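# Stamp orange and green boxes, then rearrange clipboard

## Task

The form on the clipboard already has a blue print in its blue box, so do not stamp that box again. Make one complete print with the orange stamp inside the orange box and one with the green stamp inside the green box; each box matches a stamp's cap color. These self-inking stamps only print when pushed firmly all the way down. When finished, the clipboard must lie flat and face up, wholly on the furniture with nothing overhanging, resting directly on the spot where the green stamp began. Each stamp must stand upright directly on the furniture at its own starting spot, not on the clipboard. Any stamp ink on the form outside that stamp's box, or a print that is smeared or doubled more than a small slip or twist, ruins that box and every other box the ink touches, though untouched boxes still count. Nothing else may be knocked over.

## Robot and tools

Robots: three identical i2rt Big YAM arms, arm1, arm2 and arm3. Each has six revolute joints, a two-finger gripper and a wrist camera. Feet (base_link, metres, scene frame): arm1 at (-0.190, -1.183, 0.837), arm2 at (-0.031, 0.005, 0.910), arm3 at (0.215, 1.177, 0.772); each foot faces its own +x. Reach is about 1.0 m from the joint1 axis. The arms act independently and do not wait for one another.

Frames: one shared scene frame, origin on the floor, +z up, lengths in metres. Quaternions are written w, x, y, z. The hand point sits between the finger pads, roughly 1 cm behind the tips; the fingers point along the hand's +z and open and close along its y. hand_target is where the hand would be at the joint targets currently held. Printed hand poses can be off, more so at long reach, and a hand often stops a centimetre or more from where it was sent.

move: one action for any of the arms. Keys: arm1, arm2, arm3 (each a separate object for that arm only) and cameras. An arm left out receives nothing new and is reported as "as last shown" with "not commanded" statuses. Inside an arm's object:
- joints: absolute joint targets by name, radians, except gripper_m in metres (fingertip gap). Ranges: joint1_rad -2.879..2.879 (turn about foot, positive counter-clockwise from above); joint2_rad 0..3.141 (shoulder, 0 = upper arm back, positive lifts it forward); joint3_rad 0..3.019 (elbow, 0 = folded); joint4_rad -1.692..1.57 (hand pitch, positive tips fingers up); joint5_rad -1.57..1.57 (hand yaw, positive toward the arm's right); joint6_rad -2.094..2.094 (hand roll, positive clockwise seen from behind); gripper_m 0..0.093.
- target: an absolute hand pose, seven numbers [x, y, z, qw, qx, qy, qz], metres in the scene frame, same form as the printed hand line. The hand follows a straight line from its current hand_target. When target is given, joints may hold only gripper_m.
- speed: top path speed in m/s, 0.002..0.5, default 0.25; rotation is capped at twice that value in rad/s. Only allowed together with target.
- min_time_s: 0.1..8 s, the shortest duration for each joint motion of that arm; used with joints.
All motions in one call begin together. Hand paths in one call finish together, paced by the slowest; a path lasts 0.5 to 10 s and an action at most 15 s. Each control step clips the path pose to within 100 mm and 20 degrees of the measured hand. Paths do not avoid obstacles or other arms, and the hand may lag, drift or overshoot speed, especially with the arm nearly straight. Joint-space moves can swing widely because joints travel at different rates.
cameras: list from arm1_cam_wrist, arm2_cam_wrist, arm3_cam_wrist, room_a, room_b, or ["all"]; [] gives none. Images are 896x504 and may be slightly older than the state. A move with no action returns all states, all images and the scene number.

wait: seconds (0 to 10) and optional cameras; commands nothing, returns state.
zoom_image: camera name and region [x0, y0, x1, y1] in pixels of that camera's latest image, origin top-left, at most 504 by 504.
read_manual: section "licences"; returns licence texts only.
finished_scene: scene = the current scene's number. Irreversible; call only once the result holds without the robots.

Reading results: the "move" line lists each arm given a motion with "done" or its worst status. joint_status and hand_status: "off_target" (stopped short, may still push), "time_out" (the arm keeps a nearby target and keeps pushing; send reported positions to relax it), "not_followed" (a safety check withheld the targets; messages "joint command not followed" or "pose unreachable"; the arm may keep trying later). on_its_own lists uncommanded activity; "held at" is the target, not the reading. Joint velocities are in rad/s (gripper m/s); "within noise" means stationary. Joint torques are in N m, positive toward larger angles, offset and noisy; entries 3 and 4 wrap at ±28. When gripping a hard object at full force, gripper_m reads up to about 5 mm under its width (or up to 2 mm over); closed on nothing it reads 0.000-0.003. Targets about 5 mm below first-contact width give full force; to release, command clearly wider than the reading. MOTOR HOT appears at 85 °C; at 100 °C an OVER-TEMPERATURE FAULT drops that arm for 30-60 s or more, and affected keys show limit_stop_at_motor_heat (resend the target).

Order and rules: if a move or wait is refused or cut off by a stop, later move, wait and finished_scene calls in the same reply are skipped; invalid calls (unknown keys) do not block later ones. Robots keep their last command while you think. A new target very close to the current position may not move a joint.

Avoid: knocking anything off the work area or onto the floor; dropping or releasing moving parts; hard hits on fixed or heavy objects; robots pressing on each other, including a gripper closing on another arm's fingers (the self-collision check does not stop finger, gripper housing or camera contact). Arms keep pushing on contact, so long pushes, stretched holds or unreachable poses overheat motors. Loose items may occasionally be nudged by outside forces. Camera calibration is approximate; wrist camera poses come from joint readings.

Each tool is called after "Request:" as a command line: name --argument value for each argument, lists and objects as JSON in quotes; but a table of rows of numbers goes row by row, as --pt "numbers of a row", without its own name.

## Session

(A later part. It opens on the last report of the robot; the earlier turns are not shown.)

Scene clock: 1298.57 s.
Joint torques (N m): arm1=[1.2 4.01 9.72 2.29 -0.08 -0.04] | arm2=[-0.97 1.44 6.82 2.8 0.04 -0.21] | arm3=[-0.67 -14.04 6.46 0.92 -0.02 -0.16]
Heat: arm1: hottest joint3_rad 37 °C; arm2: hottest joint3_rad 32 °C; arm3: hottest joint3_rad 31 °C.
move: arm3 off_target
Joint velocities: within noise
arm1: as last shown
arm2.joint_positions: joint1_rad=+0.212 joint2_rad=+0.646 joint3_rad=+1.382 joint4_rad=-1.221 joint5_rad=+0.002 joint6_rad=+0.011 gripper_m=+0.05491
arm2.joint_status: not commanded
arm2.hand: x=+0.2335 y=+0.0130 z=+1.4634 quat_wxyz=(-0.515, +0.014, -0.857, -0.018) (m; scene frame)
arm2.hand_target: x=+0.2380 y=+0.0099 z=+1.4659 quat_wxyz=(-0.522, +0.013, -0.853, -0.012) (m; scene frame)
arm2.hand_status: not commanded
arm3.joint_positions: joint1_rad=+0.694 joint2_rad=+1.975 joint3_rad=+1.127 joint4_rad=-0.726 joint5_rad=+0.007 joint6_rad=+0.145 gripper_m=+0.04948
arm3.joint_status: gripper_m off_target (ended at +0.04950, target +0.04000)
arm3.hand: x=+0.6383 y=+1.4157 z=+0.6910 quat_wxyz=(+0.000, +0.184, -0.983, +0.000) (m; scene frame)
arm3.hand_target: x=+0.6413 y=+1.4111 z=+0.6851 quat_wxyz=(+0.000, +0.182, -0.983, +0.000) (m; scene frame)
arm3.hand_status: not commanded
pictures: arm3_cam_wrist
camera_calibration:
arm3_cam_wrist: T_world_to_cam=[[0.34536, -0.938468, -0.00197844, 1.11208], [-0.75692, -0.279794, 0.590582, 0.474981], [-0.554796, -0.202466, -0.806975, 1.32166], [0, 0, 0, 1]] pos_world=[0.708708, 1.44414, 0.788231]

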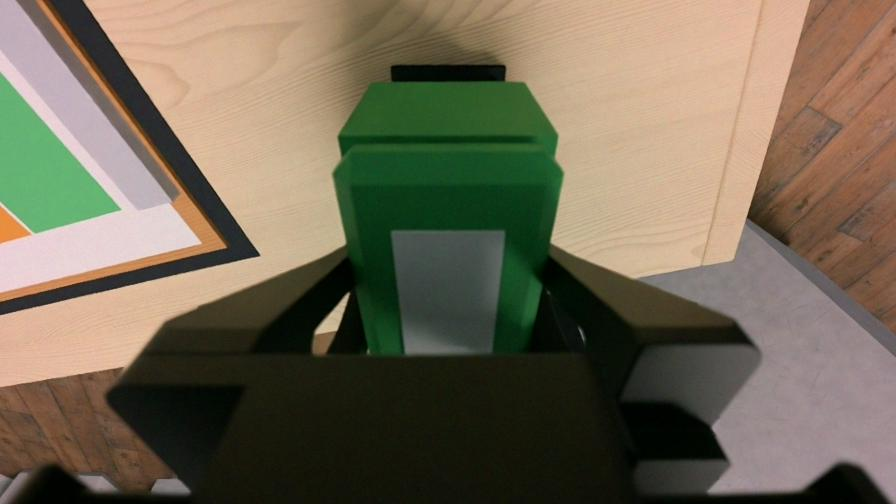

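Request:
move --arm3 '{"target": [0.642, 1.412, 0.815, 0, 0.1822, -0.9833, 0], "speed": 0.08}' --cameras '["arm3_cam_wrist"]'

Request:
move --arm3 '{"target": [0.592, 1.618, 0.815, 0, 0.2999, -0.9540, 0], "speed": 0.12}' --cameras '["arm3_cam_wrist"]'

Scene clock: 1357.00 s.
Joint torques (N m): arm1=[1.14 4.01 9.7 2.28 -0.08 -0.04] | arm2=[-0.73 1.32 6.76 2.71 0.05 -0.2] | arm3=[-0.21 -15.44 12.07 -0.06 0.01 -0.16]
Heat: arm1: hottest joint3_rad 38 °C; arm2: hottest joint3_rad 32 °C; arm3: hottest joint3_rad 30 °C.
move: arm3 off_target
Joint velocities: within noise
arm1.joint_positions: joint1_rad=+0.023 joint2_rad=+0.597 joint3_rad=+1.331 joint4_rad=-1.319 joint5_rad=+0.149 joint6_rad=+0.062 gripper_m=+0.09396
arm1.joint_status: not commanded
arm1.hand: x=-0.4150 y=-1.1212 z=+1.3581 quat_wxyz=(-0.083, +0.869, -0.126, -0.472) (m; scene frame)
arm1.hand_target: x=-0.4125 y=-1.1215 z=+1.3724 quat_wxyz=(-0.083, +0.861, -0.127, -0.486) (m; scene frame)
arm1.hand_status: not commanded
arm2: as last shown
arm3.joint_positions: joint1_rad=+0.694 joint2_rad=+1.789 joint3_rad=+1.166 joint4_rad=-1.012 joint5_rad=+0.007 joint6_rad=+0.145 gripper_m=+0.04948
arm3.joint_status: not commanded
arm3.hand: x=+0.6203 y=+1.4048 z=+0.7883 quat_wxyz=(+0.029, +0.185, -0.982, +0.010) (m; scene frame)
arm3.hand_target: x=+0.6409 y=+1.4115 z=+0.8153 quat_wxyz=(+0.000, +0.182, -0.983, +0.000) (m; scene frame)
arm3.hand_status: off_target (0.035 m and 3.6 deg from the pose sent, 0.124 m and 0.3 deg at the start)
pictures: arm3_cam_wrist
camera_calibration:
arm3_cam_wrist: T_world_to_cam=[[0.345852, -0.938255, 0.00802319, 1.09975], [-0.723967, -0.261404, 0.638388, 0.31696], [-0.596874, -0.226597, -0.769673, 1.41867], [0, 0, 0, 1]] pos_world=[0.695881, 1.43617, 0.880741]

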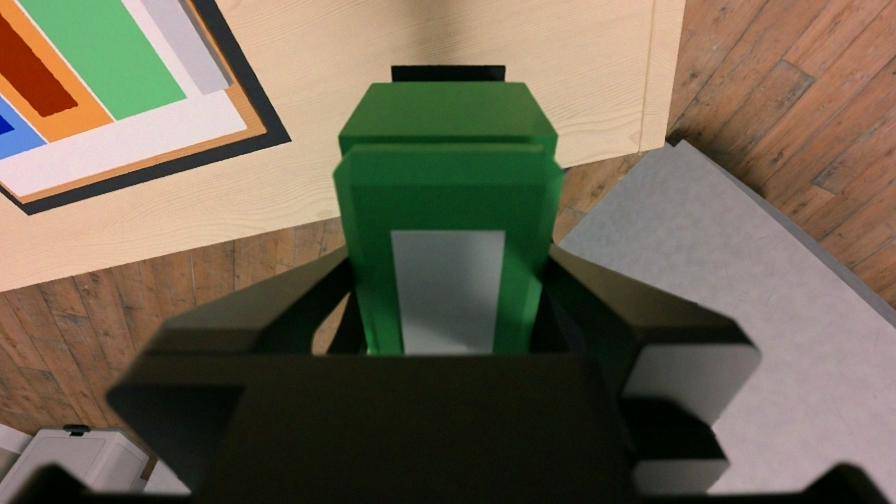

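Scene clock: 1359.47 s.
Joint torques (N m): arm1=[1.14 4.01 9.7 2.28 -0.07 -0.04] | arm2=[-0.67 1.26 6.76 2.77 0.05 -0.2] | arm3=[1.44 -16.32 13.29 0.06 0.02 -0.03]
Heat: arm1: hottest joint3_rad 38 °C; arm2: hottest joint3_rad 32 °C; arm3: hottest joint3_rad 30 °C.
move: arm3 off_target
Joint velocities: within noise
arm1, arm2: as last shown
arm3.joint_positions: joint1_rad=+1.041 joint2_rad=+1.970 joint3_rad=+1.484 joint4_rad=-1.123 joint5_rad=+0.005 joint6_rad=+0.249 gripper_m=+0.04948
arm3.joint_status: not commanded
arm3.hand: x=+0.5811 y=+1.6016 z=+0.8015 quat_wxyz=(+0.014, +0.302, -0.953, +0.009) (m; scene frame)
arm3.hand_target: x=+0.5913 y=+1.6174 z=+0.8153 quat_wxyz=(+0.000, +0.300, -0.954, +0.000) (m; scene frame)
arm3.hand_status: off_target (0.024 m and 1.9 deg from the pose sent, 0.217 m and 14.1 deg at the start)
pictures: arm3_cam_wrist
camera_calibration:
arm3_cam_wrist: T_world_to_cam=[[0.559905, -0.828538, 0.0056084, 0.999682], [-0.6547, -0.438262, 0.615869, 0.592632], [-0.507812, -0.3485, -0.787829, 1.60799], [0, 0, 0, 1]] pos_world=[0.644827, 1.64839, 0.896232]

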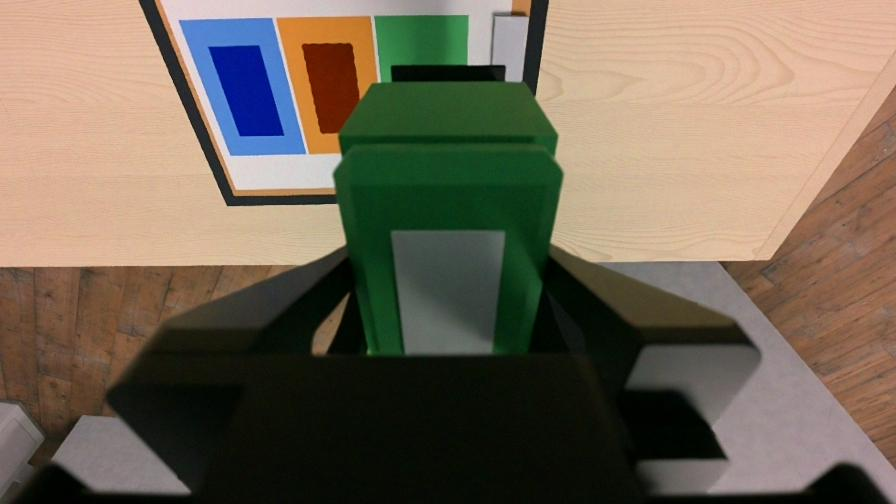

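Request:
move --arm3 '{"target": [0.5727, 1.6221, 0.740, 0, 0.2999, -0.9540, 0], "speed": 0.08}' --cameras '["arm3_cam_wrist"]'

Scene clock: 1394.93 s.
Joint torques (N m): arm1=[1.14 4.01 9.73 2.29 -0.08 -0.04] | arm2=[-0.85 1.32 6.79 2.76 0.05 -0.19] | arm3=[1.55 -16.73 8.47 0.87 0.06 -0.02]
Heat: arm1: hottest joint3_rad 38 °C; arm2: hottest joint3_rad 32 °C; arm3: hottest joint3_rad 31 °C.
move: arm3 done
Joint velocities: within noise
arm1, arm2: as last shown
arm3.joint_positions: joint1_rad=+1.063 joint2_rad=+2.055 joint3_rad=+1.438 joint4_rad=-0.974 joint5_rad=+0.005 joint6_rad=+0.279 gripper_m=+0.04948
arm3.joint_status: not commanded
arm3.hand: x=+0.5747 y=+1.6138 z=+0.7399 quat_wxyz=(+0.006, +0.298, -0.955, +0.004) (m; scene frame)
arm3.hand_target: x=+0.5726 y=+1.6220 z=+0.7401 quat_wxyz=(+0.000, +0.300, -0.954, +0.000) (m; scene frame)
arm3.hand_status: done (0.009 m and 0.9 deg from the pose sent, 0.065 m and 1.9 deg at the start)
pictures: arm3_cam_wrist
camera_calibration:
arm3_cam_wrist: T_world_to_cam=[[0.553763, -0.832673, 0.00141264, 1.02702], [-0.665395, -0.441495, 0.601939, 0.653354], [-0.500595, -0.334272, -0.798541, 1.54126], [0, 0, 0, 1]] pos_world=[0.637562, 1.65882, 0.836031]

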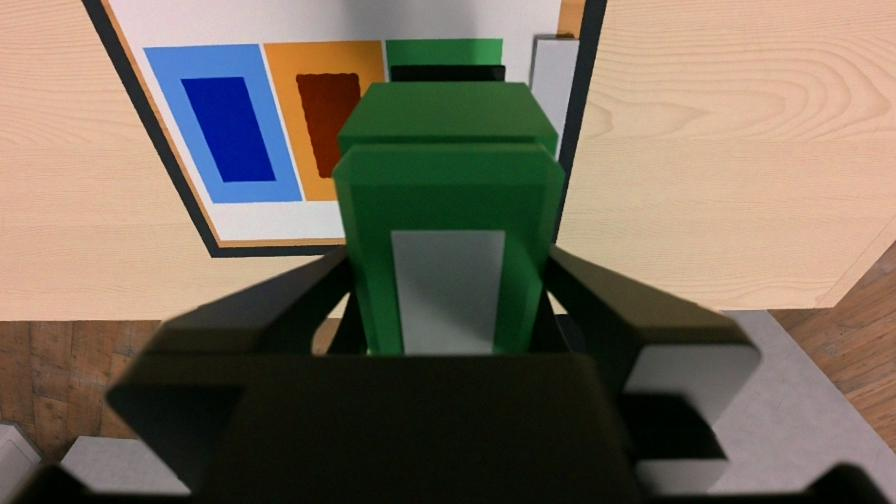

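Request:
move --arm3 '{"target": [0.5727, 1.6221, 0.703, 0, 0.3173, -0.9483, 0], "speed": 0.05}' --cameras '["arm3_cam_wrist"]'

Scene clock: 1418.63 s.
Joint torques (N m): arm1=[1.14 4.01 9.72 2.28 -0.07 -0.04] | arm2=[-0.79 1.26 6.76 2.7 0.04 -0.21] | arm3=[1.96 -17.03 7.84 0.81 0.06 -0.23]
Heat: arm1: hottest joint3_rad 38 °C; arm2: hottest joint3_rad 32 °C; arm3: hottest joint3_rad 31 °C.
move: arm3 done
Joint velocities: within noise
arm1, arm2: as last shown
arm3.joint_positions: joint1_rad=+1.063 joint2_rad=+2.111 joint3_rad=+1.424 joint4_rad=-0.899 joint5_rad=+0.005 joint6_rad=+0.258 gripper_m=+0.04948
arm3.joint_status: not commanded
arm3.hand: x=+0.5754 y=+1.6150 z=+0.7048 quat_wxyz=(+0.005, +0.308, -0.951, +0.003) (m; scene frame)
arm3.hand_target: x=+0.5727 y=+1.6221 z=+0.7031 quat_wxyz=(+0.000, +0.317, -0.948, +0.000) (m; scene frame)
arm3.hand_status: done (0.008 m and 1.3 deg from the pose sent, 0.038 m and 2.5 deg at the start)
pictures: arm3_cam_wrist
camera_calibration:
arm3_cam_wrist: T_world_to_cam=[[0.571119, -0.820867, -0.0000334834, 0.999666], [-0.657447, -0.457444, 0.598756, 0.698846], [-0.491514, -0.341939, -0.800932, 1.5229], [0, 0, 0, 1]] pos_world=[0.63705, 1.66101, 0.801332]

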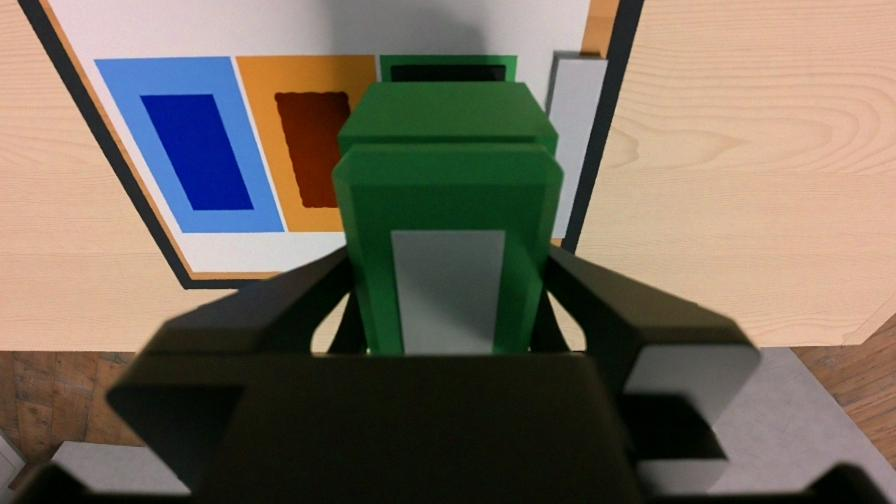

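Request:
move --arm3 '{"target": [0.5727, 1.6221, 0.695, 0, 0.3206, -0.9472, 0], "speed": 0.04}' --cameras '["arm3_cam_wrist"]'

Scene clock: 1492.67 s.
Joint torques (N m): arm1=[1.14 4.01 9.72 2.29 -0.07 -0.04] | arm2=[-0.79 1.2 6.82 2.71 0.04 -0.21] | arm3=[2.14 -16.44 7.61 0.9 0.03 -0.19]
Heat: arm1: hottest joint3_rad 38 °C; arm2: hottest joint3_rad 32 °C; arm3: hottest joint3_rad 30 °C.
move: arm3 done
Joint velocities: within noise
arm1, arm2: as last shown
arm3.joint_positions: joint1_rad=+1.063 joint2_rad=+2.122 joint3_rad=+1.424 joint4_rad=-0.883 joint5_rad=+0.005 joint6_rad=+0.251 gripper_m=+0.04948
arm3.joint_status: not commanded
arm3.hand: x=+0.5765 y=+1.6163 z=+0.6988 quat_wxyz=(+0.003, +0.311, -0.950, +0.002) (m; scene frame)
arm3.hand_target: x=+0.5728 y=+1.6221 z=+0.6951 quat_wxyz=(+0.000, +0.321, -0.947, +0.000) (m; scene frame)
arm3.hand_status: done (0.008 m and 1.2 deg from the pose sent, 0.012 m and 1.7 deg at the start)
pictures: arm3_cam_wrist
camera_calibration:
arm3_cam_wrist: T_world_to_cam=[[0.577058, -0.816702, -0.00140791, 0.990913], [-0.655938, -0.464493, 0.594971, 0.716997], [-0.486568, -0.34241, -0.803746, 1.51893], [0, 0, 0, 1]] pos_world=[0.637552, 1.66242, 0.795632]

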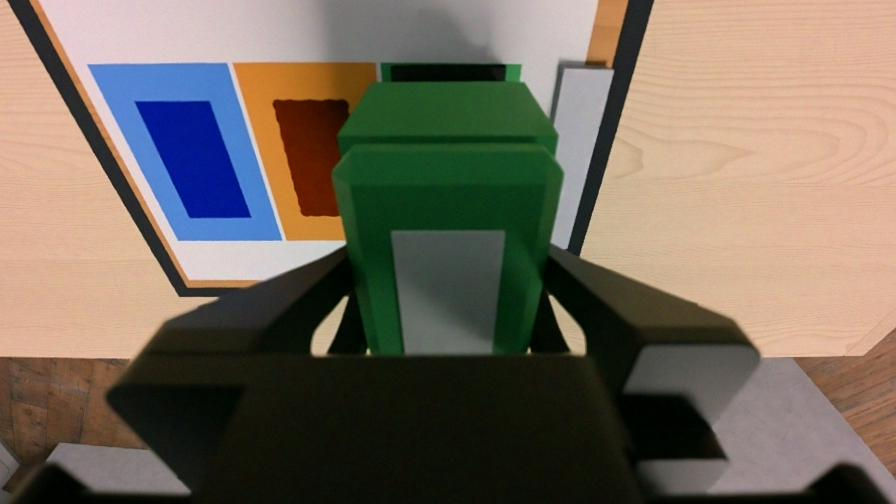

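Request:
move --arm3 '{"joints": {"joint2_rad": 2.44, "joint3_rad": 1.27, "joint4_rad": -0.797}, "min_time_s": 4}' --cameras '["arm3_cam_wrist"]'

Scene clock: 1511.23 s.
Joint torques (N m): arm1=[1.14 4.01 9.72 2.28 -0.08 -0.04] | arm2=[-0.85 1.14 6.83 2.69 0.04 -0.2] | arm3=[1.61 5.13 -3.11 1.32 0 -0.16]
Heat: arm1: hottest joint3_rad 38 °C; arm2: hottest joint3_rad 32 °C; arm3: hottest joint3_rad 30 °C.
move: arm3 time_out
Joint velocities: within noise
arm1, arm2: as last shown
arm3.joint_positions: joint1_rad=+1.063 joint2_rad=+2.181 joint3_rad=+1.393 joint4_rad=-0.819 joint5_rad=+0.006 joint6_rad=+0.250 gripper_m=+0.04948
arm3.joint_status: joint2_rad time_out (moved +0.059 of +0.318); joint3_rad time_out (moved -0.030 of -0.154); the others done
arm3.on_its_own: joint2_rad reads +2.181 and still pushes toward +2.440 since a time_out; joint3_rad reads +1.393 and still pushes toward +1.281 since a time_out
arm3.hand: x=+0.5683 y=+1.6065 z=+0.6582 quat_wxyz=(+0.013, +0.312, -0.950, +0.009) (m; scene frame)
arm3.hand_target: x=+0.4752 y=+1.5017 z=+0.5173 quat_wxyz=(+0.160, +0.316, -0.930, +0.102) (m; scene frame)
arm3.hand_status: not commanded
pictures: arm3_cam_wrist
camera_calibration:
arm3_cam_wrist: T_world_to_cam=[[0.577463, -0.816394, 0.00612996, 0.98189], [-0.646292, -0.45253, 0.614429, 0.693687], [-0.498842, -0.358772, -0.788948, 1.50247], [0, 0, 0, 1]] pos_world=[0.630814, 1.65457, 0.753131]

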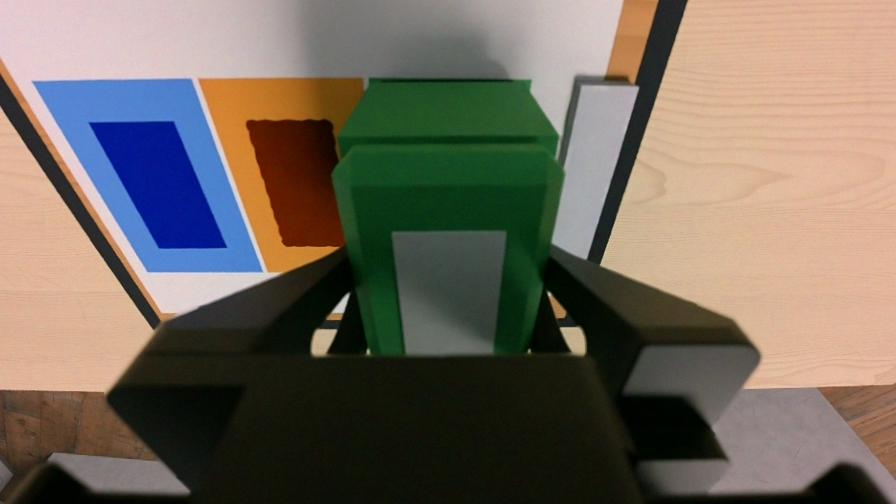

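Request:
move --arm3 '{"joints": {"joint2_rad": 2.475, "joint3_rad": 1.27}, "min_time_s": 1.0}' --cameras '["arm3_cam_wrist"]'

Scene clock: 1525.17 s.
Joint torques (N m): arm1=[1.2 3.96 9.72 2.28 -0.07 -0.04] | arm2=[-0.73 1.2 6.74 2.76 0.05 -0.21] | arm3=[1.79 7.94 -2.95 1.14 0.06 -0.2]
Heat: arm1: hottest joint3_rad 38 °C; arm2: hottest joint3_rad 32 °C; arm3: hottest joint3_rad 30 °C.
move: arm3 time_out
Joint velocities: within noise
arm1, arm2: as last shown
arm3.joint_positions: joint1_rad=+1.063 joint2_rad=+2.183 joint3_rad=+1.393 joint4_rad=-0.819 joint5_rad=+0.006 joint6_rad=+0.250 gripper_m=+0.04948
arm3.joint_status: joint2_rad time_out (moved +0.002 of +0.294); joint3_rad time_out (moved +0.000 of -0.123)
arm3.on_its_own: joint2_rad reads +2.183 and still pushes toward +2.475 since a time_out; joint3_rad reads +1.393 and still pushes toward +1.281 since a time_out
arm3.hand: x=+0.5680 y=+1.6061 z=+0.6572 quat_wxyz=(+0.014, +0.312, -0.950, +0.009) (m; scene frame)
arm3.hand_target: x=+0.4666 y=+1.4912 z=+0.5039 quat_wxyz=(+0.174, +0.315, -0.926, +0.111) (m; scene frame)
arm3.hand_status: not commanded
pictures: arm3_cam_wrist
camera_calibration:
arm3_cam_wrist: T_world_to_cam=[[0.577495, -0.816367, 0.00661437, 0.98142], [-0.645515, -0.451645, 0.615896, 0.691142], [-0.49981, -0.359947, -0.7878, 1.50304], [0, 0, 0, 1]] pos_world=[0.630611, 1.65436, 0.751931]

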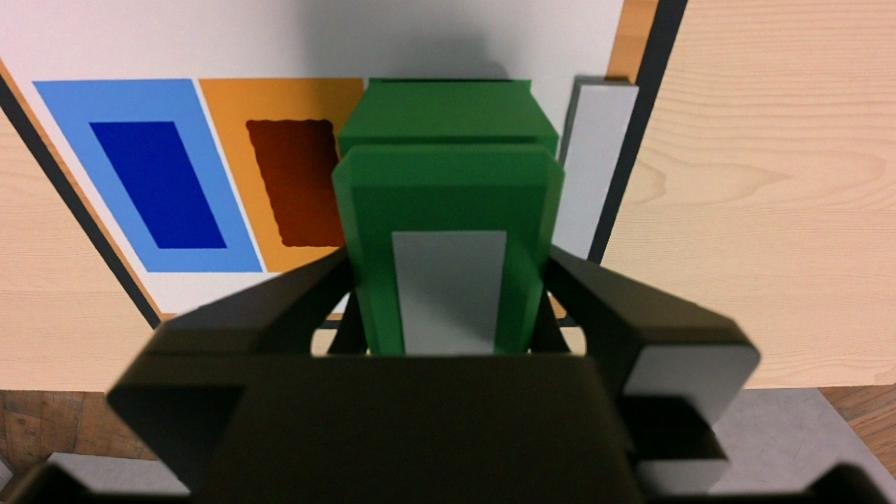

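Request:
move --arm3 '{"joints": {"joint2_rad": 2.097, "joint3_rad": 1.366, "joint4_rad": -0.840}, "min_time_s": 3}' --cameras '["arm3_cam_wrist"]'

Scene clock: 1570.37 s.
Joint torques (N m): arm1=[1.14 4.01 9.72 2.26 -0.08 -0.04] | arm2=[-0.79 1.26 6.75 2.77 0.04 -0.21] | arm3=[1.67 -17.49 6.17 0.03 -0.06 -0.2]
Heat: arm1: hottest joint3_rad 38 °C; arm2: hottest joint3_rad 32 °C; arm3: hottest joint3_rad 29 °C.
move: arm3 done
Joint velocities: within noise
arm1: as last shown
arm2.joint_positions: joint1_rad=+0.212 joint2_rad=+0.646 joint3_rad=+1.382 joint4_rad=-1.221 joint5_rad=+0.002 joint6_rad=+0.011 gripper_m=+0.05491
arm2.joint_status: not commanded
arm2.hand: x=+0.2335 y=+0.0130 z=+1.4634 quat_wxyz=(-0.515, +0.014, -0.857, -0.018) (m; scene frame)
arm2.hand_target: x=+0.2380 y=+0.0099 z=+1.4659 quat_wxyz=(-0.522, +0.013, -0.853, -0.012) (m; scene frame)
arm2.hand_status: not commanded
arm3.joint_positions: joint1_rad=+1.063 joint2_rad=+2.101 joint3_rad=+1.379 joint4_rad=-0.828 joint5_rad=+0.006 joint6_rad=+0.250 gripper_m=+0.04948
arm3.joint_status: all done
arm3.hand: x=+0.5739 y=+1.6128 z=+0.6970 quat_wxyz=(-0.011, +0.312, -0.950, -0.006) (m; scene frame)
arm3.hand_target: x=+0.5633 y=+1.6103 z=+0.6955 quat_wxyz=(-0.002, +0.321, -0.947, -0.001) (m; scene frame)
arm3.hand_status: not commanded
pictures: arm3_cam_wrist
camera_calibration:
arm3_cam_wrist: T_world_to_cam=[[0.577274, -0.816511, -0.00805188, 0.993741], [-0.66784, -0.477792, 0.570706, 0.759862], [-0.469834, -0.324076, -0.821115, 1.48796], [0, 0, 0, 1]] pos_world=[0.6329, 1.65667, 0.796132]

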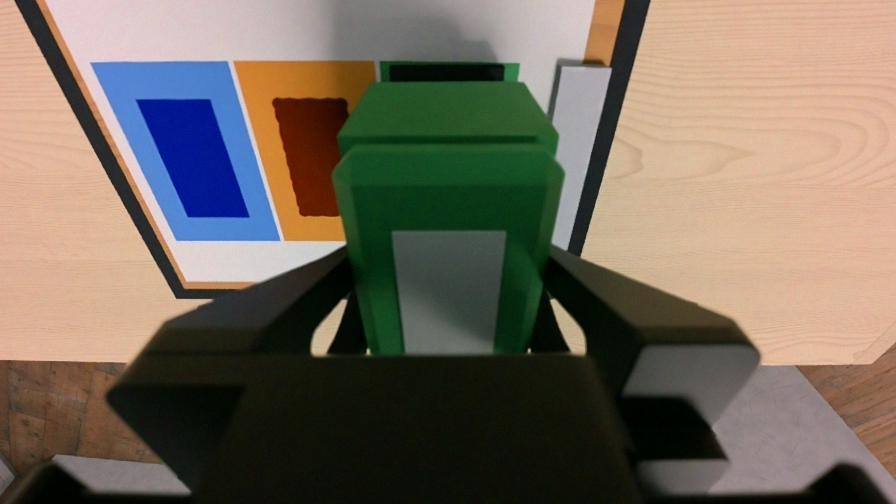

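Request:
move --arm3 '{"joints": {"joint2_rad": 2.025, "joint4_rad": -0.915}, "min_time_s": 1.2}' --cameras '["arm3_cam_wrist"]'

Scene clock: 1583.20 s.
Joint torques (N m): arm1=[1.14 4.01 9.72 2.29 -0.08 -0.04] | arm2=[-0.73 1.32 6.78 2.74 0.05 -0.2] | arm3=[2.32 -19.49 7.76 0.16 -0.02 -0.21]
Heat: arm1: hottest joint3_rad 38 °C; arm2: hottest joint3_rad 32 °C; arm3: hottest joint3_rad 29 °C.
move: arm3 done
Joint velocities: within noise
arm1.joint_positions: joint1_rad=+0.023 joint2_rad=+0.597 joint3_rad=+1.331 joint4_rad=-1.319 joint5_rad=+0.149 joint6_rad=+0.062 gripper_m=+0.09396
arm1.joint_status: not commanded
arm1.hand: x=-0.4150 y=-1.1212 z=+1.3581 quat_wxyz=(-0.083, +0.869, -0.126, -0.472) (m; scene frame)
arm1.hand_target: x=-0.4125 y=-1.1215 z=+1.3724 quat_wxyz=(-0.083, +0.861, -0.127, -0.486) (m; scene frame)
arm1.hand_status: not commanded
arm2: as last shown
arm3.joint_positions: joint1_rad=+1.063 joint2_rad=+2.059 joint3_rad=+1.363 joint4_rad=-0.904 joint5_rad=+0.006 joint6_rad=+0.250 gripper_m=+0.04948
arm3.joint_status: all done
arm3.hand: x=+0.5622 y=+1.5986 z=+0.7149 quat_wxyz=(+0.010, +0.312, -0.950, +0.007) (m; scene frame)
arm3.hand_target: x=+0.5604 y=+1.6064 z=+0.7339 quat_wxyz=(-0.001, +0.321, -0.947, +0.000) (m; scene frame)
arm3.hand_status: not commanded
pictures: arm3_cam_wrist
camera_calibration:
arm3_cam_wrist: T_world_to_cam=[[0.577431, -0.816428, 0.00428979, 0.979925], [-0.648948, -0.455777, 0.609208, 0.66174], [-0.495419, -0.35456, -0.792999, 1.53553], [0, 0, 0, 1]] pos_world=[0.624325, 1.64608, 0.810331]

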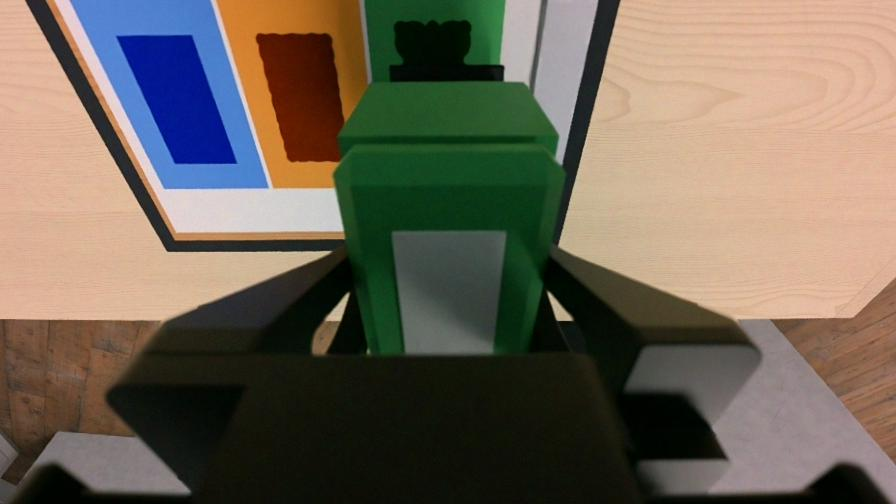

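Request:
move --arm3 '{"target": [0.575, 1.600, 0.830, 0, 0.3206, -0.9472, 0], "speed": 0.08}' --cameras '["arm3_cam_wrist"]'

Request:
move --arm3 '{"target": [0.646, 1.418, 0.830, 0, 0.1822, -0.9833, 0], "speed": 0.12}' --cameras '["arm3_cam_wrist"]'

Scene clock: 1592.60 s.
Joint torques (N m): arm1=[1.2 4.01 9.72 2.29 -0.08 -0.04] | arm2=[-0.97 1.55 6.79 2.77 0.05 -0.21] | arm3=[-0.73 -18.55 12.93 -0.09 0.06 -0.22]
Heat: arm1: hottest joint3_rad 38 °C; arm2: hottest joint3_rad 32 °C; arm3: hottest joint3_rad 29 °C.
move: arm3 off_target
Joint velocities: within noise
arm1, arm2: as last shown
arm3.joint_positions: joint1_rad=+1.060 joint2_rad=+1.931 joint3_rad=+1.411 joint4_rad=-1.122 joint5_rad=+0.006 joint6_rad=+0.224 gripper_m=+0.04948
arm3.joint_status: not commanded
arm3.hand: x=+0.5554 y=+1.5874 z=+0.7983 quat_wxyz=(+0.028, +0.323, -0.946, +0.018) (m; scene frame)
arm3.hand_target: x=+0.5740 y=+1.5988 z=+0.8303 quat_wxyz=(+0.000, +0.321, -0.947, +0.000) (m; scene frame)
arm3.hand_status: off_target (0.039 m and 3.9 deg from the pose sent, 0.116 m and 1.8 deg at the start)
pictures: arm3_cam_wrist
camera_calibration:
arm3_cam_wrist: T_world_to_cam=[[0.597004, -0.802119, 0.0138436, 0.933221], [-0.620729, -0.450929, 0.641372, 0.552383], [-0.508214, -0.391495, -0.767105, 1.63946], [0, 0, 0, 1]] pos_world=[0.618941, 1.63948, 0.890436]

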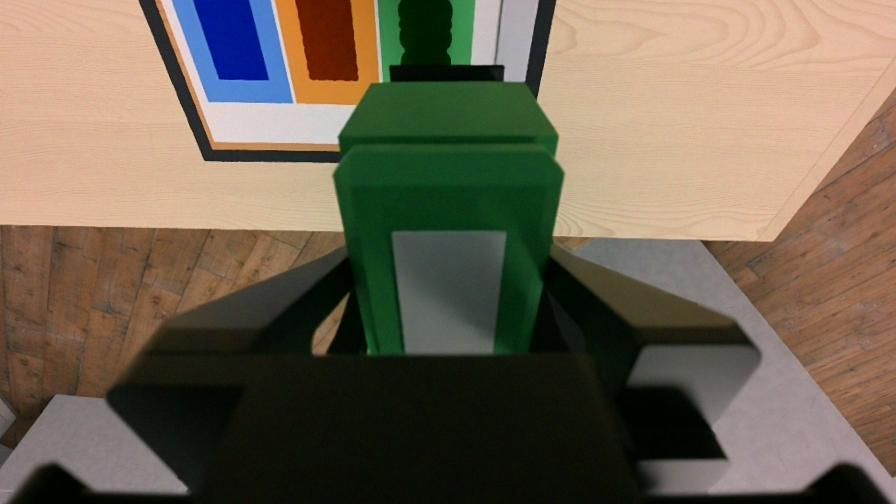

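Scene clock: 1594.90 s.
Joint torques (N m): arm1=[1.2 4.01 9.72 2.28 -0.08 -0.04] | arm2=[-0.91 1.2 6.75 2.71 0.04 -0.2] | arm3=[0.09 -16.97 8.5 0.9 0.03 -0.2]
Heat: arm1: hottest joint3_rad 38 °C; arm2: hottest joint3_rad 32 °C; arm3: hottest joint3_rad 29 °C.
move: arm3 off_target
Joint velocities: within noise
arm1, arm2: as last shown
arm3.joint_positions: joint1_rad=+0.698 joint2_rad=+1.794 joint3_rad=+1.250 joint4_rad=-1.079 joint5_rad=+0.007 joint6_rad=+0.155 gripper_m=+0.04948
arm3.joint_status: not commanded
arm3.hand: x=+0.6383 y=+1.4168 z=+0.8132 quat_wxyz=(+0.023, +0.181, -0.983, +0.008) (m; scene frame)
arm3.hand_target: x=+0.6459 y=+1.4179 z=+0.8299 quat_wxyz=(+0.000, +0.182, -0.983, +0.000) (m; scene frame)
arm3.hand_status: off_target (0.019 m and 2.8 deg from the pose sent, 0.195 m and 17.1 deg at the start)
pictures: arm3_cam_wrist
camera_calibration:
arm3_cam_wrist: T_world_to_cam=[[0.338909, -0.940799, 0.00611351, 1.11423], [-0.733137, -0.260019, 0.628411, 0.329267], [-0.589618, -0.217456, -0.777858, 1.44032], [0, 0, 0, 1]] pos_world=[0.713015, 1.44709, 0.906638]

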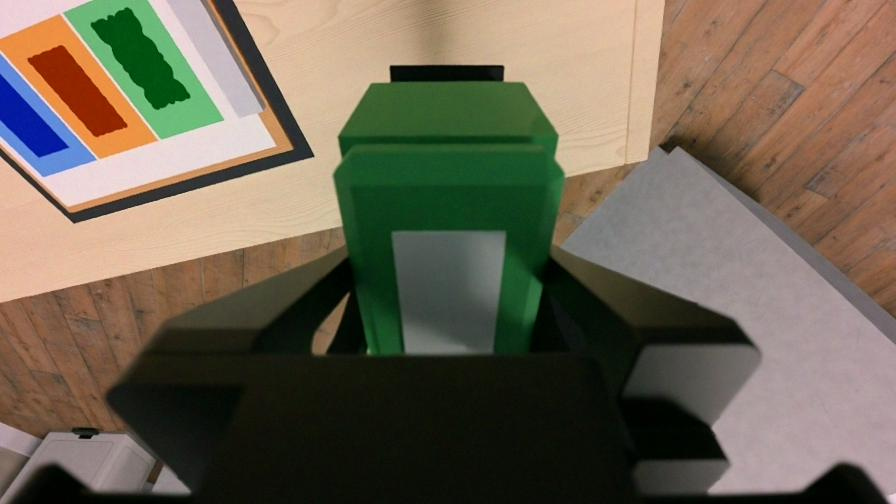

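Request:
zoom_image --camera "arm3_cam_wrist" --region '[0, 0, 320, 230]'

Scaled by 1.575 from the camera's 896x504 image, which has a finer 1280x720 frame.

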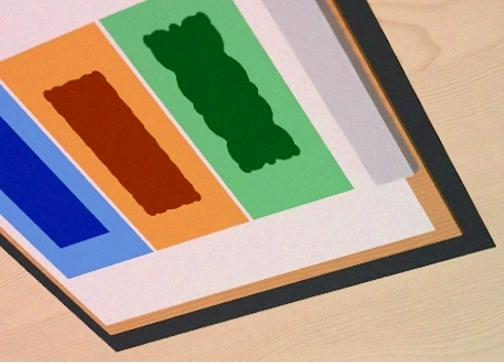

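Request:
move --arm3 '{"target": [0.642, 1.413, 0.730, 0, 0.1822, -0.9833, 0], "speed": 0.1}'

Request:
move --arm3 '{"target": [0.6415, 1.412, 0.697, 0, 0.1822, -0.9833, 0], "speed": 0.06}' --cameras '["arm3_cam_wrist"]'

Scene clock: 1620.70 s.
Joint torques (N m): arm1=[1.2 4.01 9.72 2.29 -0.07 -0.04] | arm2=[-0.97 1.32 6.75 2.7 0.05 -0.21] | arm3=[-0.21 -14.51 7.51 0.9 -0.03 -0.21]
Heat: arm1: hottest joint3_rad 38 °C; arm2: hottest joint3_rad 32 °C; arm3: hottest joint3_rad 30 °C.
move: arm3 done
Joint velocities: within noise
arm1, arm2: as last shown
arm3.joint_positions: joint1_rad=+0.698 joint2_rad=+1.899 joint3_rad=+1.144 joint4_rad=-0.831 joint5_rad=+0.007 joint6_rad=+0.148 gripper_m=+0.04948
arm3.joint_status: not commanded
arm3.hand: x=+0.6351 y=+1.4156 z=+0.7306 quat_wxyz=(+0.006, +0.184, -0.983, +0.002) (m; scene frame)
arm3.hand_target: x=+0.6419 y=+1.4129 z=+0.7300 quat_wxyz=(+0.000, +0.182, -0.983, +0.000) (m; scene frame)
arm3.hand_status: done (0.007 m and 0.8 deg from the pose sent, 0.083 m and 2.8 deg at the start)
pictures: none

Scene clock: 1621.93 s.
Joint torques (N m): arm1=[1.2 4.01 9.72 2.28 -0.08 -0.04] | arm2=[-0.85 1.26 6.82 2.74 0.04 -0.21] | arm3=[-0.79 -13.8 7.02 0.84 0.01 -0.2]
Heat: arm1: hottest joint3_rad 38 °C; arm2: hottest joint3_rad 32 °C; arm3: hottest joint3_rad 30 °C.
move: arm3 done
Joint velocities: within noise
arm1, arm2: as last shown
arm3.joint_positions: joint1_rad=+0.697 joint2_rad=+1.959 joint3_rad=+1.128 joint4_rad=-0.753 joint5_rad=+0.007 joint6_rad=+0.147 gripper_m=+0.04948
arm3.joint_status: not commanded
arm3.hand: x=+0.6350 y=+1.4153 z=+0.6984 quat_wxyz=(+0.005, +0.185, -0.983, +0.002) (m; scene frame)
arm3.hand_target: x=+0.6414 y=+1.4119 z=+0.6970 quat_wxyz=(+0.000, +0.182, -0.983, +0.000) (m; scene frame)
arm3.hand_status: done (0.007 m and 0.7 deg from the pose sent, 0.034 m and 0.8 deg at the start)
pictures: arm3_cam_wrist
camera_calibration:
arm3_cam_wrist: T_world_to_cam=[[0.345769, -0.93832, -0.000529801, 1.11142], [-0.750968, -0.277069, 0.5994, 0.454287], [-0.562575, -0.206856, -0.80045, 1.33231], [0, 0, 0, 1]] pos_world=[0.706384, 1.44433, 0.794733]

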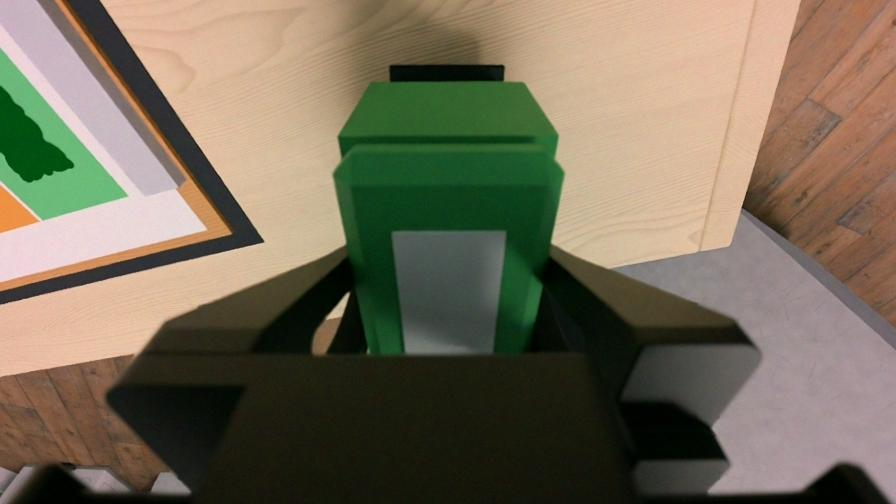

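Request:
move --arm3 '{"target": [0.6410, 1.412, 0.686, 0, 0.1822, -0.9833, 0], "speed": 0.04}'

Request:
move --arm3 '{"target": [0.6405, 1.412, 0.678, 0, 0.1822, -0.9833, 0], "speed": 0.04}' --cameras '["arm3_cam_wrist"]'

Scene clock: 1635.17 s.
Joint torques (N m): arm1=[1.14 4.01 9.7 2.28 -0.08 -0.03] | arm2=[-0.73 1.44 6.82 2.73 0.03 -0.21] | arm3=[-0.21 -14.33 6.54 0.94 0.03 -0.19]
Heat: arm1: hottest joint3_rad 38 °C; arm2: hottest joint3_rad 32 °C; arm3: hottest joint3_rad 30 °C.
move: arm3 done
Joint velocities: within noise
arm1, arm2: as last shown
arm3.joint_positions: joint1_rad=+0.697 joint2_rad=+1.976 joint3_rad=+1.128 joint4_rad=-0.728 joint5_rad=+0.007 joint6_rad=+0.147 gripper_m=+0.04948
arm3.joint_status: not commanded
arm3.hand: x=+0.6373 y=+1.4167 z=+0.6907 quat_wxyz=(+0.001, +0.185, -0.983, +0.001) (m; scene frame)
arm3.hand_target: x=+0.6409 y=+1.4120 z=+0.6861 quat_wxyz=(+0.000, +0.182, -0.983, +0.000) (m; scene frame)
arm3.hand_status: done (0.008 m and 0.3 deg from the pose sent, 0.014 m and 0.7 deg at the start)
pictures: none

Scene clock: 1636.13 s.
Joint torques (N m): arm1=[1.2 4.01 9.72 2.29 -0.08 -0.03] | arm2=[-0.73 1.38 6.8 2.73 0.04 -0.21] | arm3=[-0.44 -12.69 6.32 1.39 0.03 -0.18]
Heat: arm1: hottest joint3_rad 38 °C; arm2: hottest joint3_rad 32 °C; arm3: hottest joint3_rad 30 °C.
move: arm3 off_target
Joint velocities: within noise
arm1, arm2: as last shown
arm3.joint_positions: joint1_rad=+0.697 joint2_rad=+1.976 joint3_rad=+1.126 joint4_rad=-0.724 joint5_rad=+0.007 joint6_rad=+0.147 gripper_m=+0.04948
arm3.joint_status: not commanded
arm3.hand: x=+0.6372 y=+1.4166 z=+0.6902 quat_wxyz=(+0.001, +0.185, -0.983, +0.000) (m; scene frame)
arm3.hand_target: x=+0.6403 y=+1.4120 z=+0.6784 quat_wxyz=(+0.000, +0.182, -0.983, +0.000) (m; scene frame)
arm3.hand_status: off_target (0.013 m and 0.3 deg from the pose sent, 0.014 m and 0.4 deg at the start)
pictures: arm3_cam_wrist
camera_calibration:
arm3_cam_wrist: T_world_to_cam=[[0.345699, -0.938343, -0.00215122, 1.11308], [-0.756352, -0.280006, 0.591209, 0.474444], [-0.55536, -0.202753, -0.806515, 1.32103], [0, 0, 0, 1]] pos_world=[0.707705, 1.44514, 0.787332]

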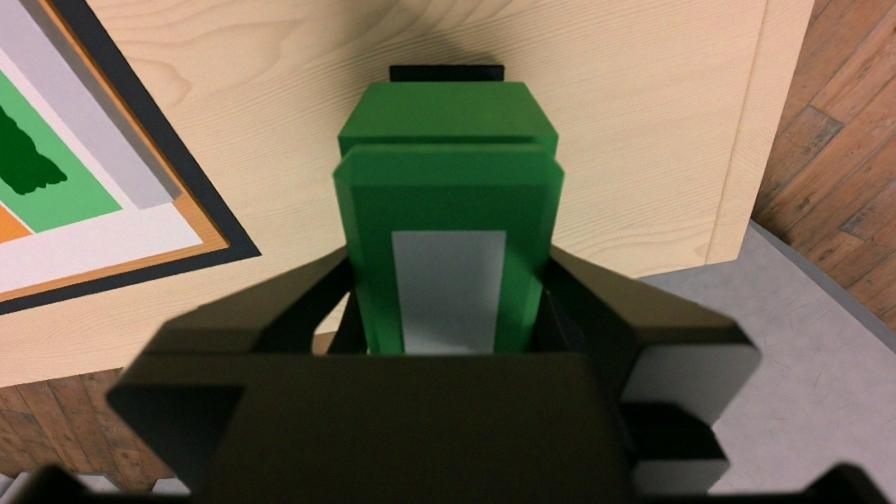

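Request:
move --arm3 '{"joints": {"gripper_m": 0.092}}' --cameras '["arm3_cam_wrist"]'

Request:
move --arm3 '{"target": [0.6405, 1.412, 0.790, 0, 0.1822, -0.9833, 0], "speed": 0.1}' --cameras '["arm3_cam_wrist"]'

Scene clock: 1650.07 s.
Joint torques (N m): arm1=[1.14 4.01 9.73 2.28 -0.08 -0.04] | arm2=[-0.85 1.26 6.76 2.73 0.04 -0.21] | arm3=[-0.44 -13.57 6.27 0.83 0 -0.21]
Heat: arm1: hottest joint3_rad 38 °C; arm2: hottest joint3_rad 32 °C; arm3: hottest gripper 30 °C.
move: arm3 done
Joint velocities: within noise
arm1: as last shown
arm2.joint_positions: joint1_rad=+0.212 joint2_rad=+0.646 joint3_rad=+1.382 joint4_rad=-1.221 joint5_rad=+0.002 joint6_rad=+0.011 gripper_m=+0.05491
arm2.joint_status: not commanded
arm2.hand: x=+0.2335 y=+0.0130 z=+1.4634 quat_wxyz=(-0.515, +0.014, -0.857, -0.018) (m; scene frame)
arm2.hand_target: x=+0.2380 y=+0.0099 z=+1.4659 quat_wxyz=(-0.522, +0.013, -0.853, -0.012) (m; scene frame)
arm2.hand_status: not commanded
arm3.joint_positions: joint1_rad=+0.697 joint2_rad=+1.988 joint3_rad=+1.126 joint4_rad=-0.709 joint5_rad=+0.007 joint6_rad=+0.147 gripper_m=+0.09189
arm3.joint_status: all done
arm3.hand: x=+0.6380 y=+1.4172 z=+0.6843 quat_wxyz=(-0.001, +0.185, -0.983, +0.000) (m; scene frame)
arm3.hand_target: x=+0.6402 y=+1.4120 z=+0.6783 quat_wxyz=(+0.000, +0.182, -0.983, +0.000) (m; scene frame)
arm3.hand_status: not commanded
pictures: arm3_cam_wrist
camera_calibration:
arm3_cam_wrist: T_world_to_cam=[[0.345726, -0.938332, -0.00252858, 1.11349], [-0.757502, -0.280688, 0.58941, 0.481592], [-0.553772, -0.201859, -0.80783, 1.31546], [0, 0, 0, 1]] pos_world=[0.70831, 1.44554, 0.781631]

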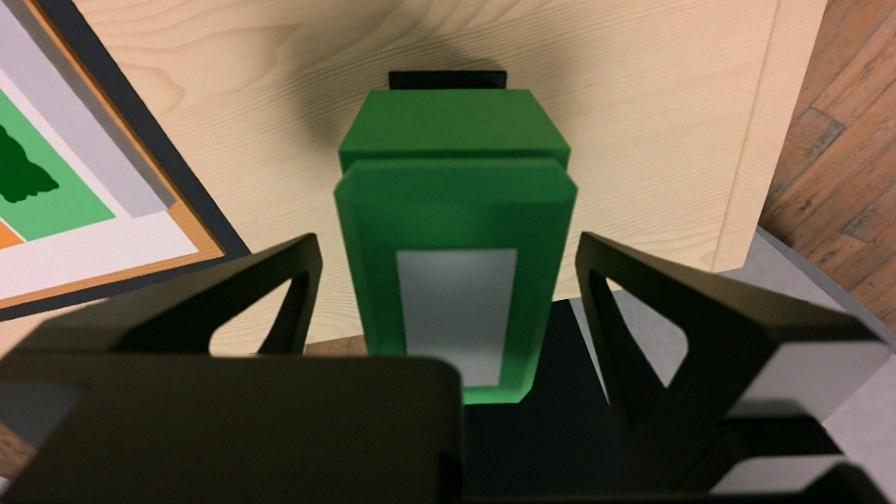

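Scene clock: 1651.93 s.
Joint torques (N m): arm1=[1.2 4.01 9.72 2.28 -0.07 -0.04] | arm2=[-0.85 1.2 6.78 2.77 0.05 -0.2] | arm3=[-0.21 -14.51 11.06 0.03 0.01 -0.18]
Heat: arm1: hottest joint3_rad 38 °C; arm2: hottest joint3_rad 32 °C; arm3: hottest joint3_rad 29 °C.
move: arm3 off_target
Joint velocities: within noise
arm1.joint_positions: joint1_rad=+0.023 joint2_rad=+0.597 joint3_rad=+1.331 joint4_rad=-1.319 joint5_rad=+0.149 joint6_rad=+0.062 gripper_m=+0.09396
arm1.joint_status: not commanded
arm1.hand: x=-0.4150 y=-1.1212 z=+1.3581 quat_wxyz=(-0.083, +0.869, -0.126, -0.472) (m; scene frame)
arm1.hand_target: x=-0.4125 y=-1.1215 z=+1.3724 quat_wxyz=(-0.083, +0.861, -0.127, -0.486) (m; scene frame)
arm1.hand_status: not commanded
arm2: as last shown
arm3.joint_positions: joint1_rad=+0.697 joint2_rad=+1.816 joint3_rad=+1.145 joint4_rad=-0.949 joint5_rad=+0.007 joint6_rad=+0.147 gripper_m=+0.09196
arm3.joint_status: not commanded
arm3.hand: x=+0.6215 y=+1.4071 z=+0.7696 quat_wxyz=(+0.022, +0.185, -0.983, +0.008) (m; scene frame)
arm3.hand_target: x=+0.6399 y=+1.4116 z=+0.7902 quat_wxyz=(+0.000, +0.182, -0.983, +0.000) (m; scene frame)
arm3.hand_status: off_target (0.028 m and 2.7 deg from the pose sent, 0.106 m and 0.3 deg at the start)
pictures: arm3_cam_wrist
camera_calibration:
arm3_cam_wrist: T_world_to_cam=[[0.346052, -0.9382, 0.00534439, 1.10353], [-0.731998, -0.266423, 0.627055, 0.351094], [-0.586879, -0.220906, -0.778957, 1.3984], [0, 0, 0, 1]] pos_world=[0.695811, 1.43778, 0.863238]

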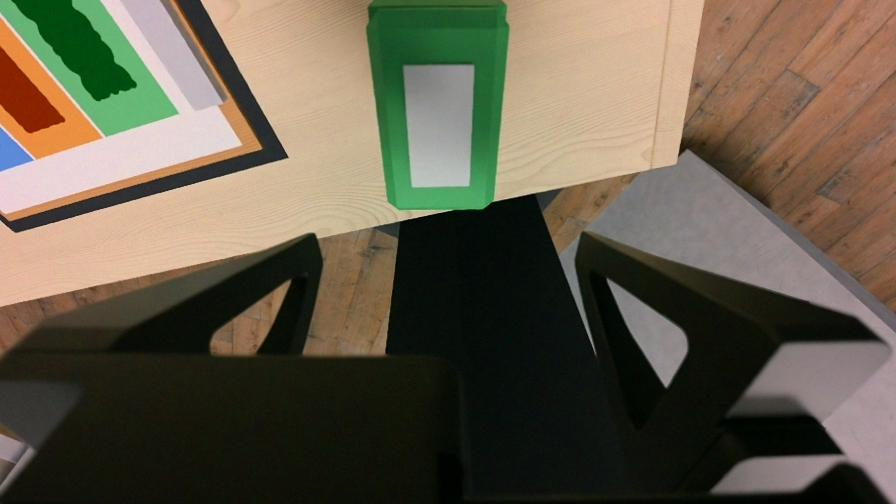

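Request:
move --arm3 '{"target": [0.545, 1.570, 0.830, 0, 0.3093, -0.9510, 0], "speed": 0.15}' --cameras '["arm3_cam_wrist", "room_a", "room_b"]'

Request:
zoom_image --camera "arm3_cam_wrist" --region '[100, 0, 600, 280]'

Scene clock: 1659.67 s.
Joint torques (N m): arm1=[1.2 4.01 9.72 2.28 -0.08 -0.03] | arm2=[-0.85 1.38 6.74 2.77 0.02 -0.2] | arm3=[0.91 -14.15 12.49 0.09 0.08 -0.05]
Heat: arm1: hottest joint3_rad 38 °C; arm2: hottest joint3_rad 32 °C; arm3: hottest joint3_rad 30 °C.
move: arm3 off_target
Joint velocities: within noise
arm1, arm2: as last shown
arm3.joint_positions: joint1_rad=+1.051 joint2_rad=+1.801 joint3_rad=+1.271 joint4_rad=-1.075 joint5_rad=+0.004 joint6_rad=+0.239 gripper_m=+0.09196
arm3.joint_status: not commanded
arm3.hand: x=+0.5349 y=+1.5559 z=+0.8172 quat_wxyz=(+0.013, +0.312, -0.950, +0.007) (m; scene frame)
arm3.hand_target: x=+0.5446 y=+1.5694 z=+0.8302 quat_wxyz=(+0.000, +0.309, -0.951, +0.000) (m; scene frame)
arm3.hand_status: off_target (0.022 m and 1.7 deg from the pose sent, 0.190 m and 15.0 deg at the start)
pictures: arm3_cam_wrist, room_a, room_b
camera_calibration:
arm3_cam_wrist: T_world_to_cam=[[0.577442, -0.816423, 0.00376705, 0.960869], [-0.646087, -0.454135, 0.61346, 0.554647], [-0.499132, -0.356671, -0.789717, 1.59058], [0, 0, 0, 1]] pos_world=[0.597414, 1.60367, 0.912233]

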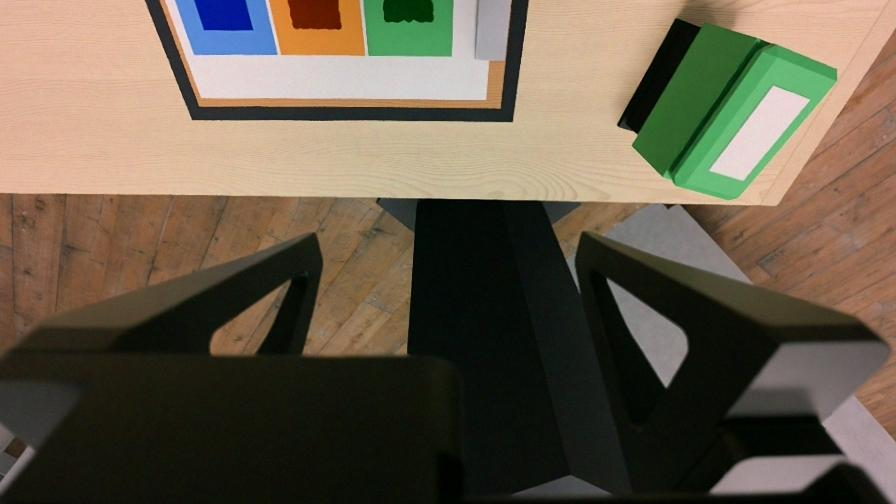

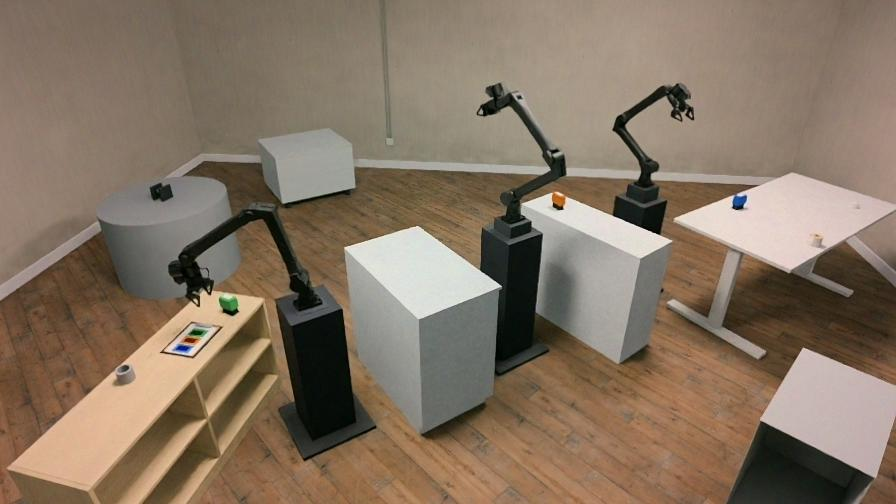

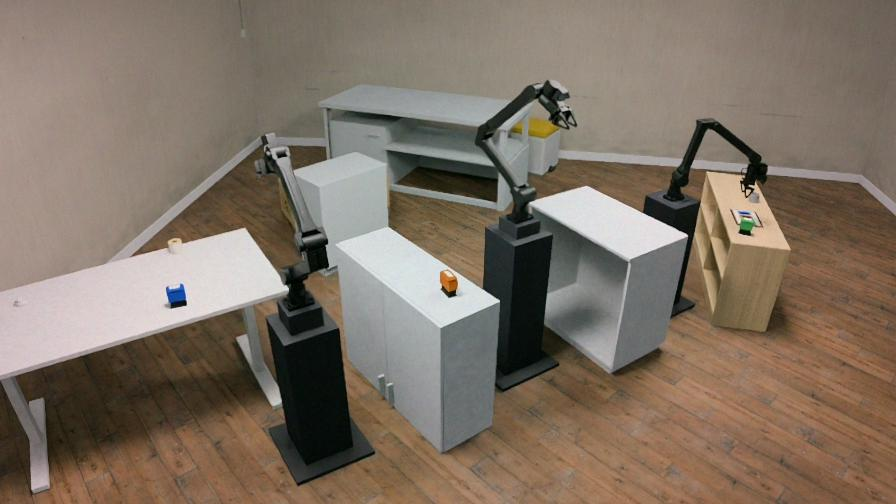

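Scaled by 1.008 from the camera's 896x504 image, which has a finer 1280x720 frame.

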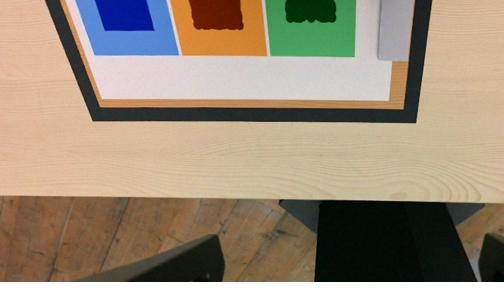

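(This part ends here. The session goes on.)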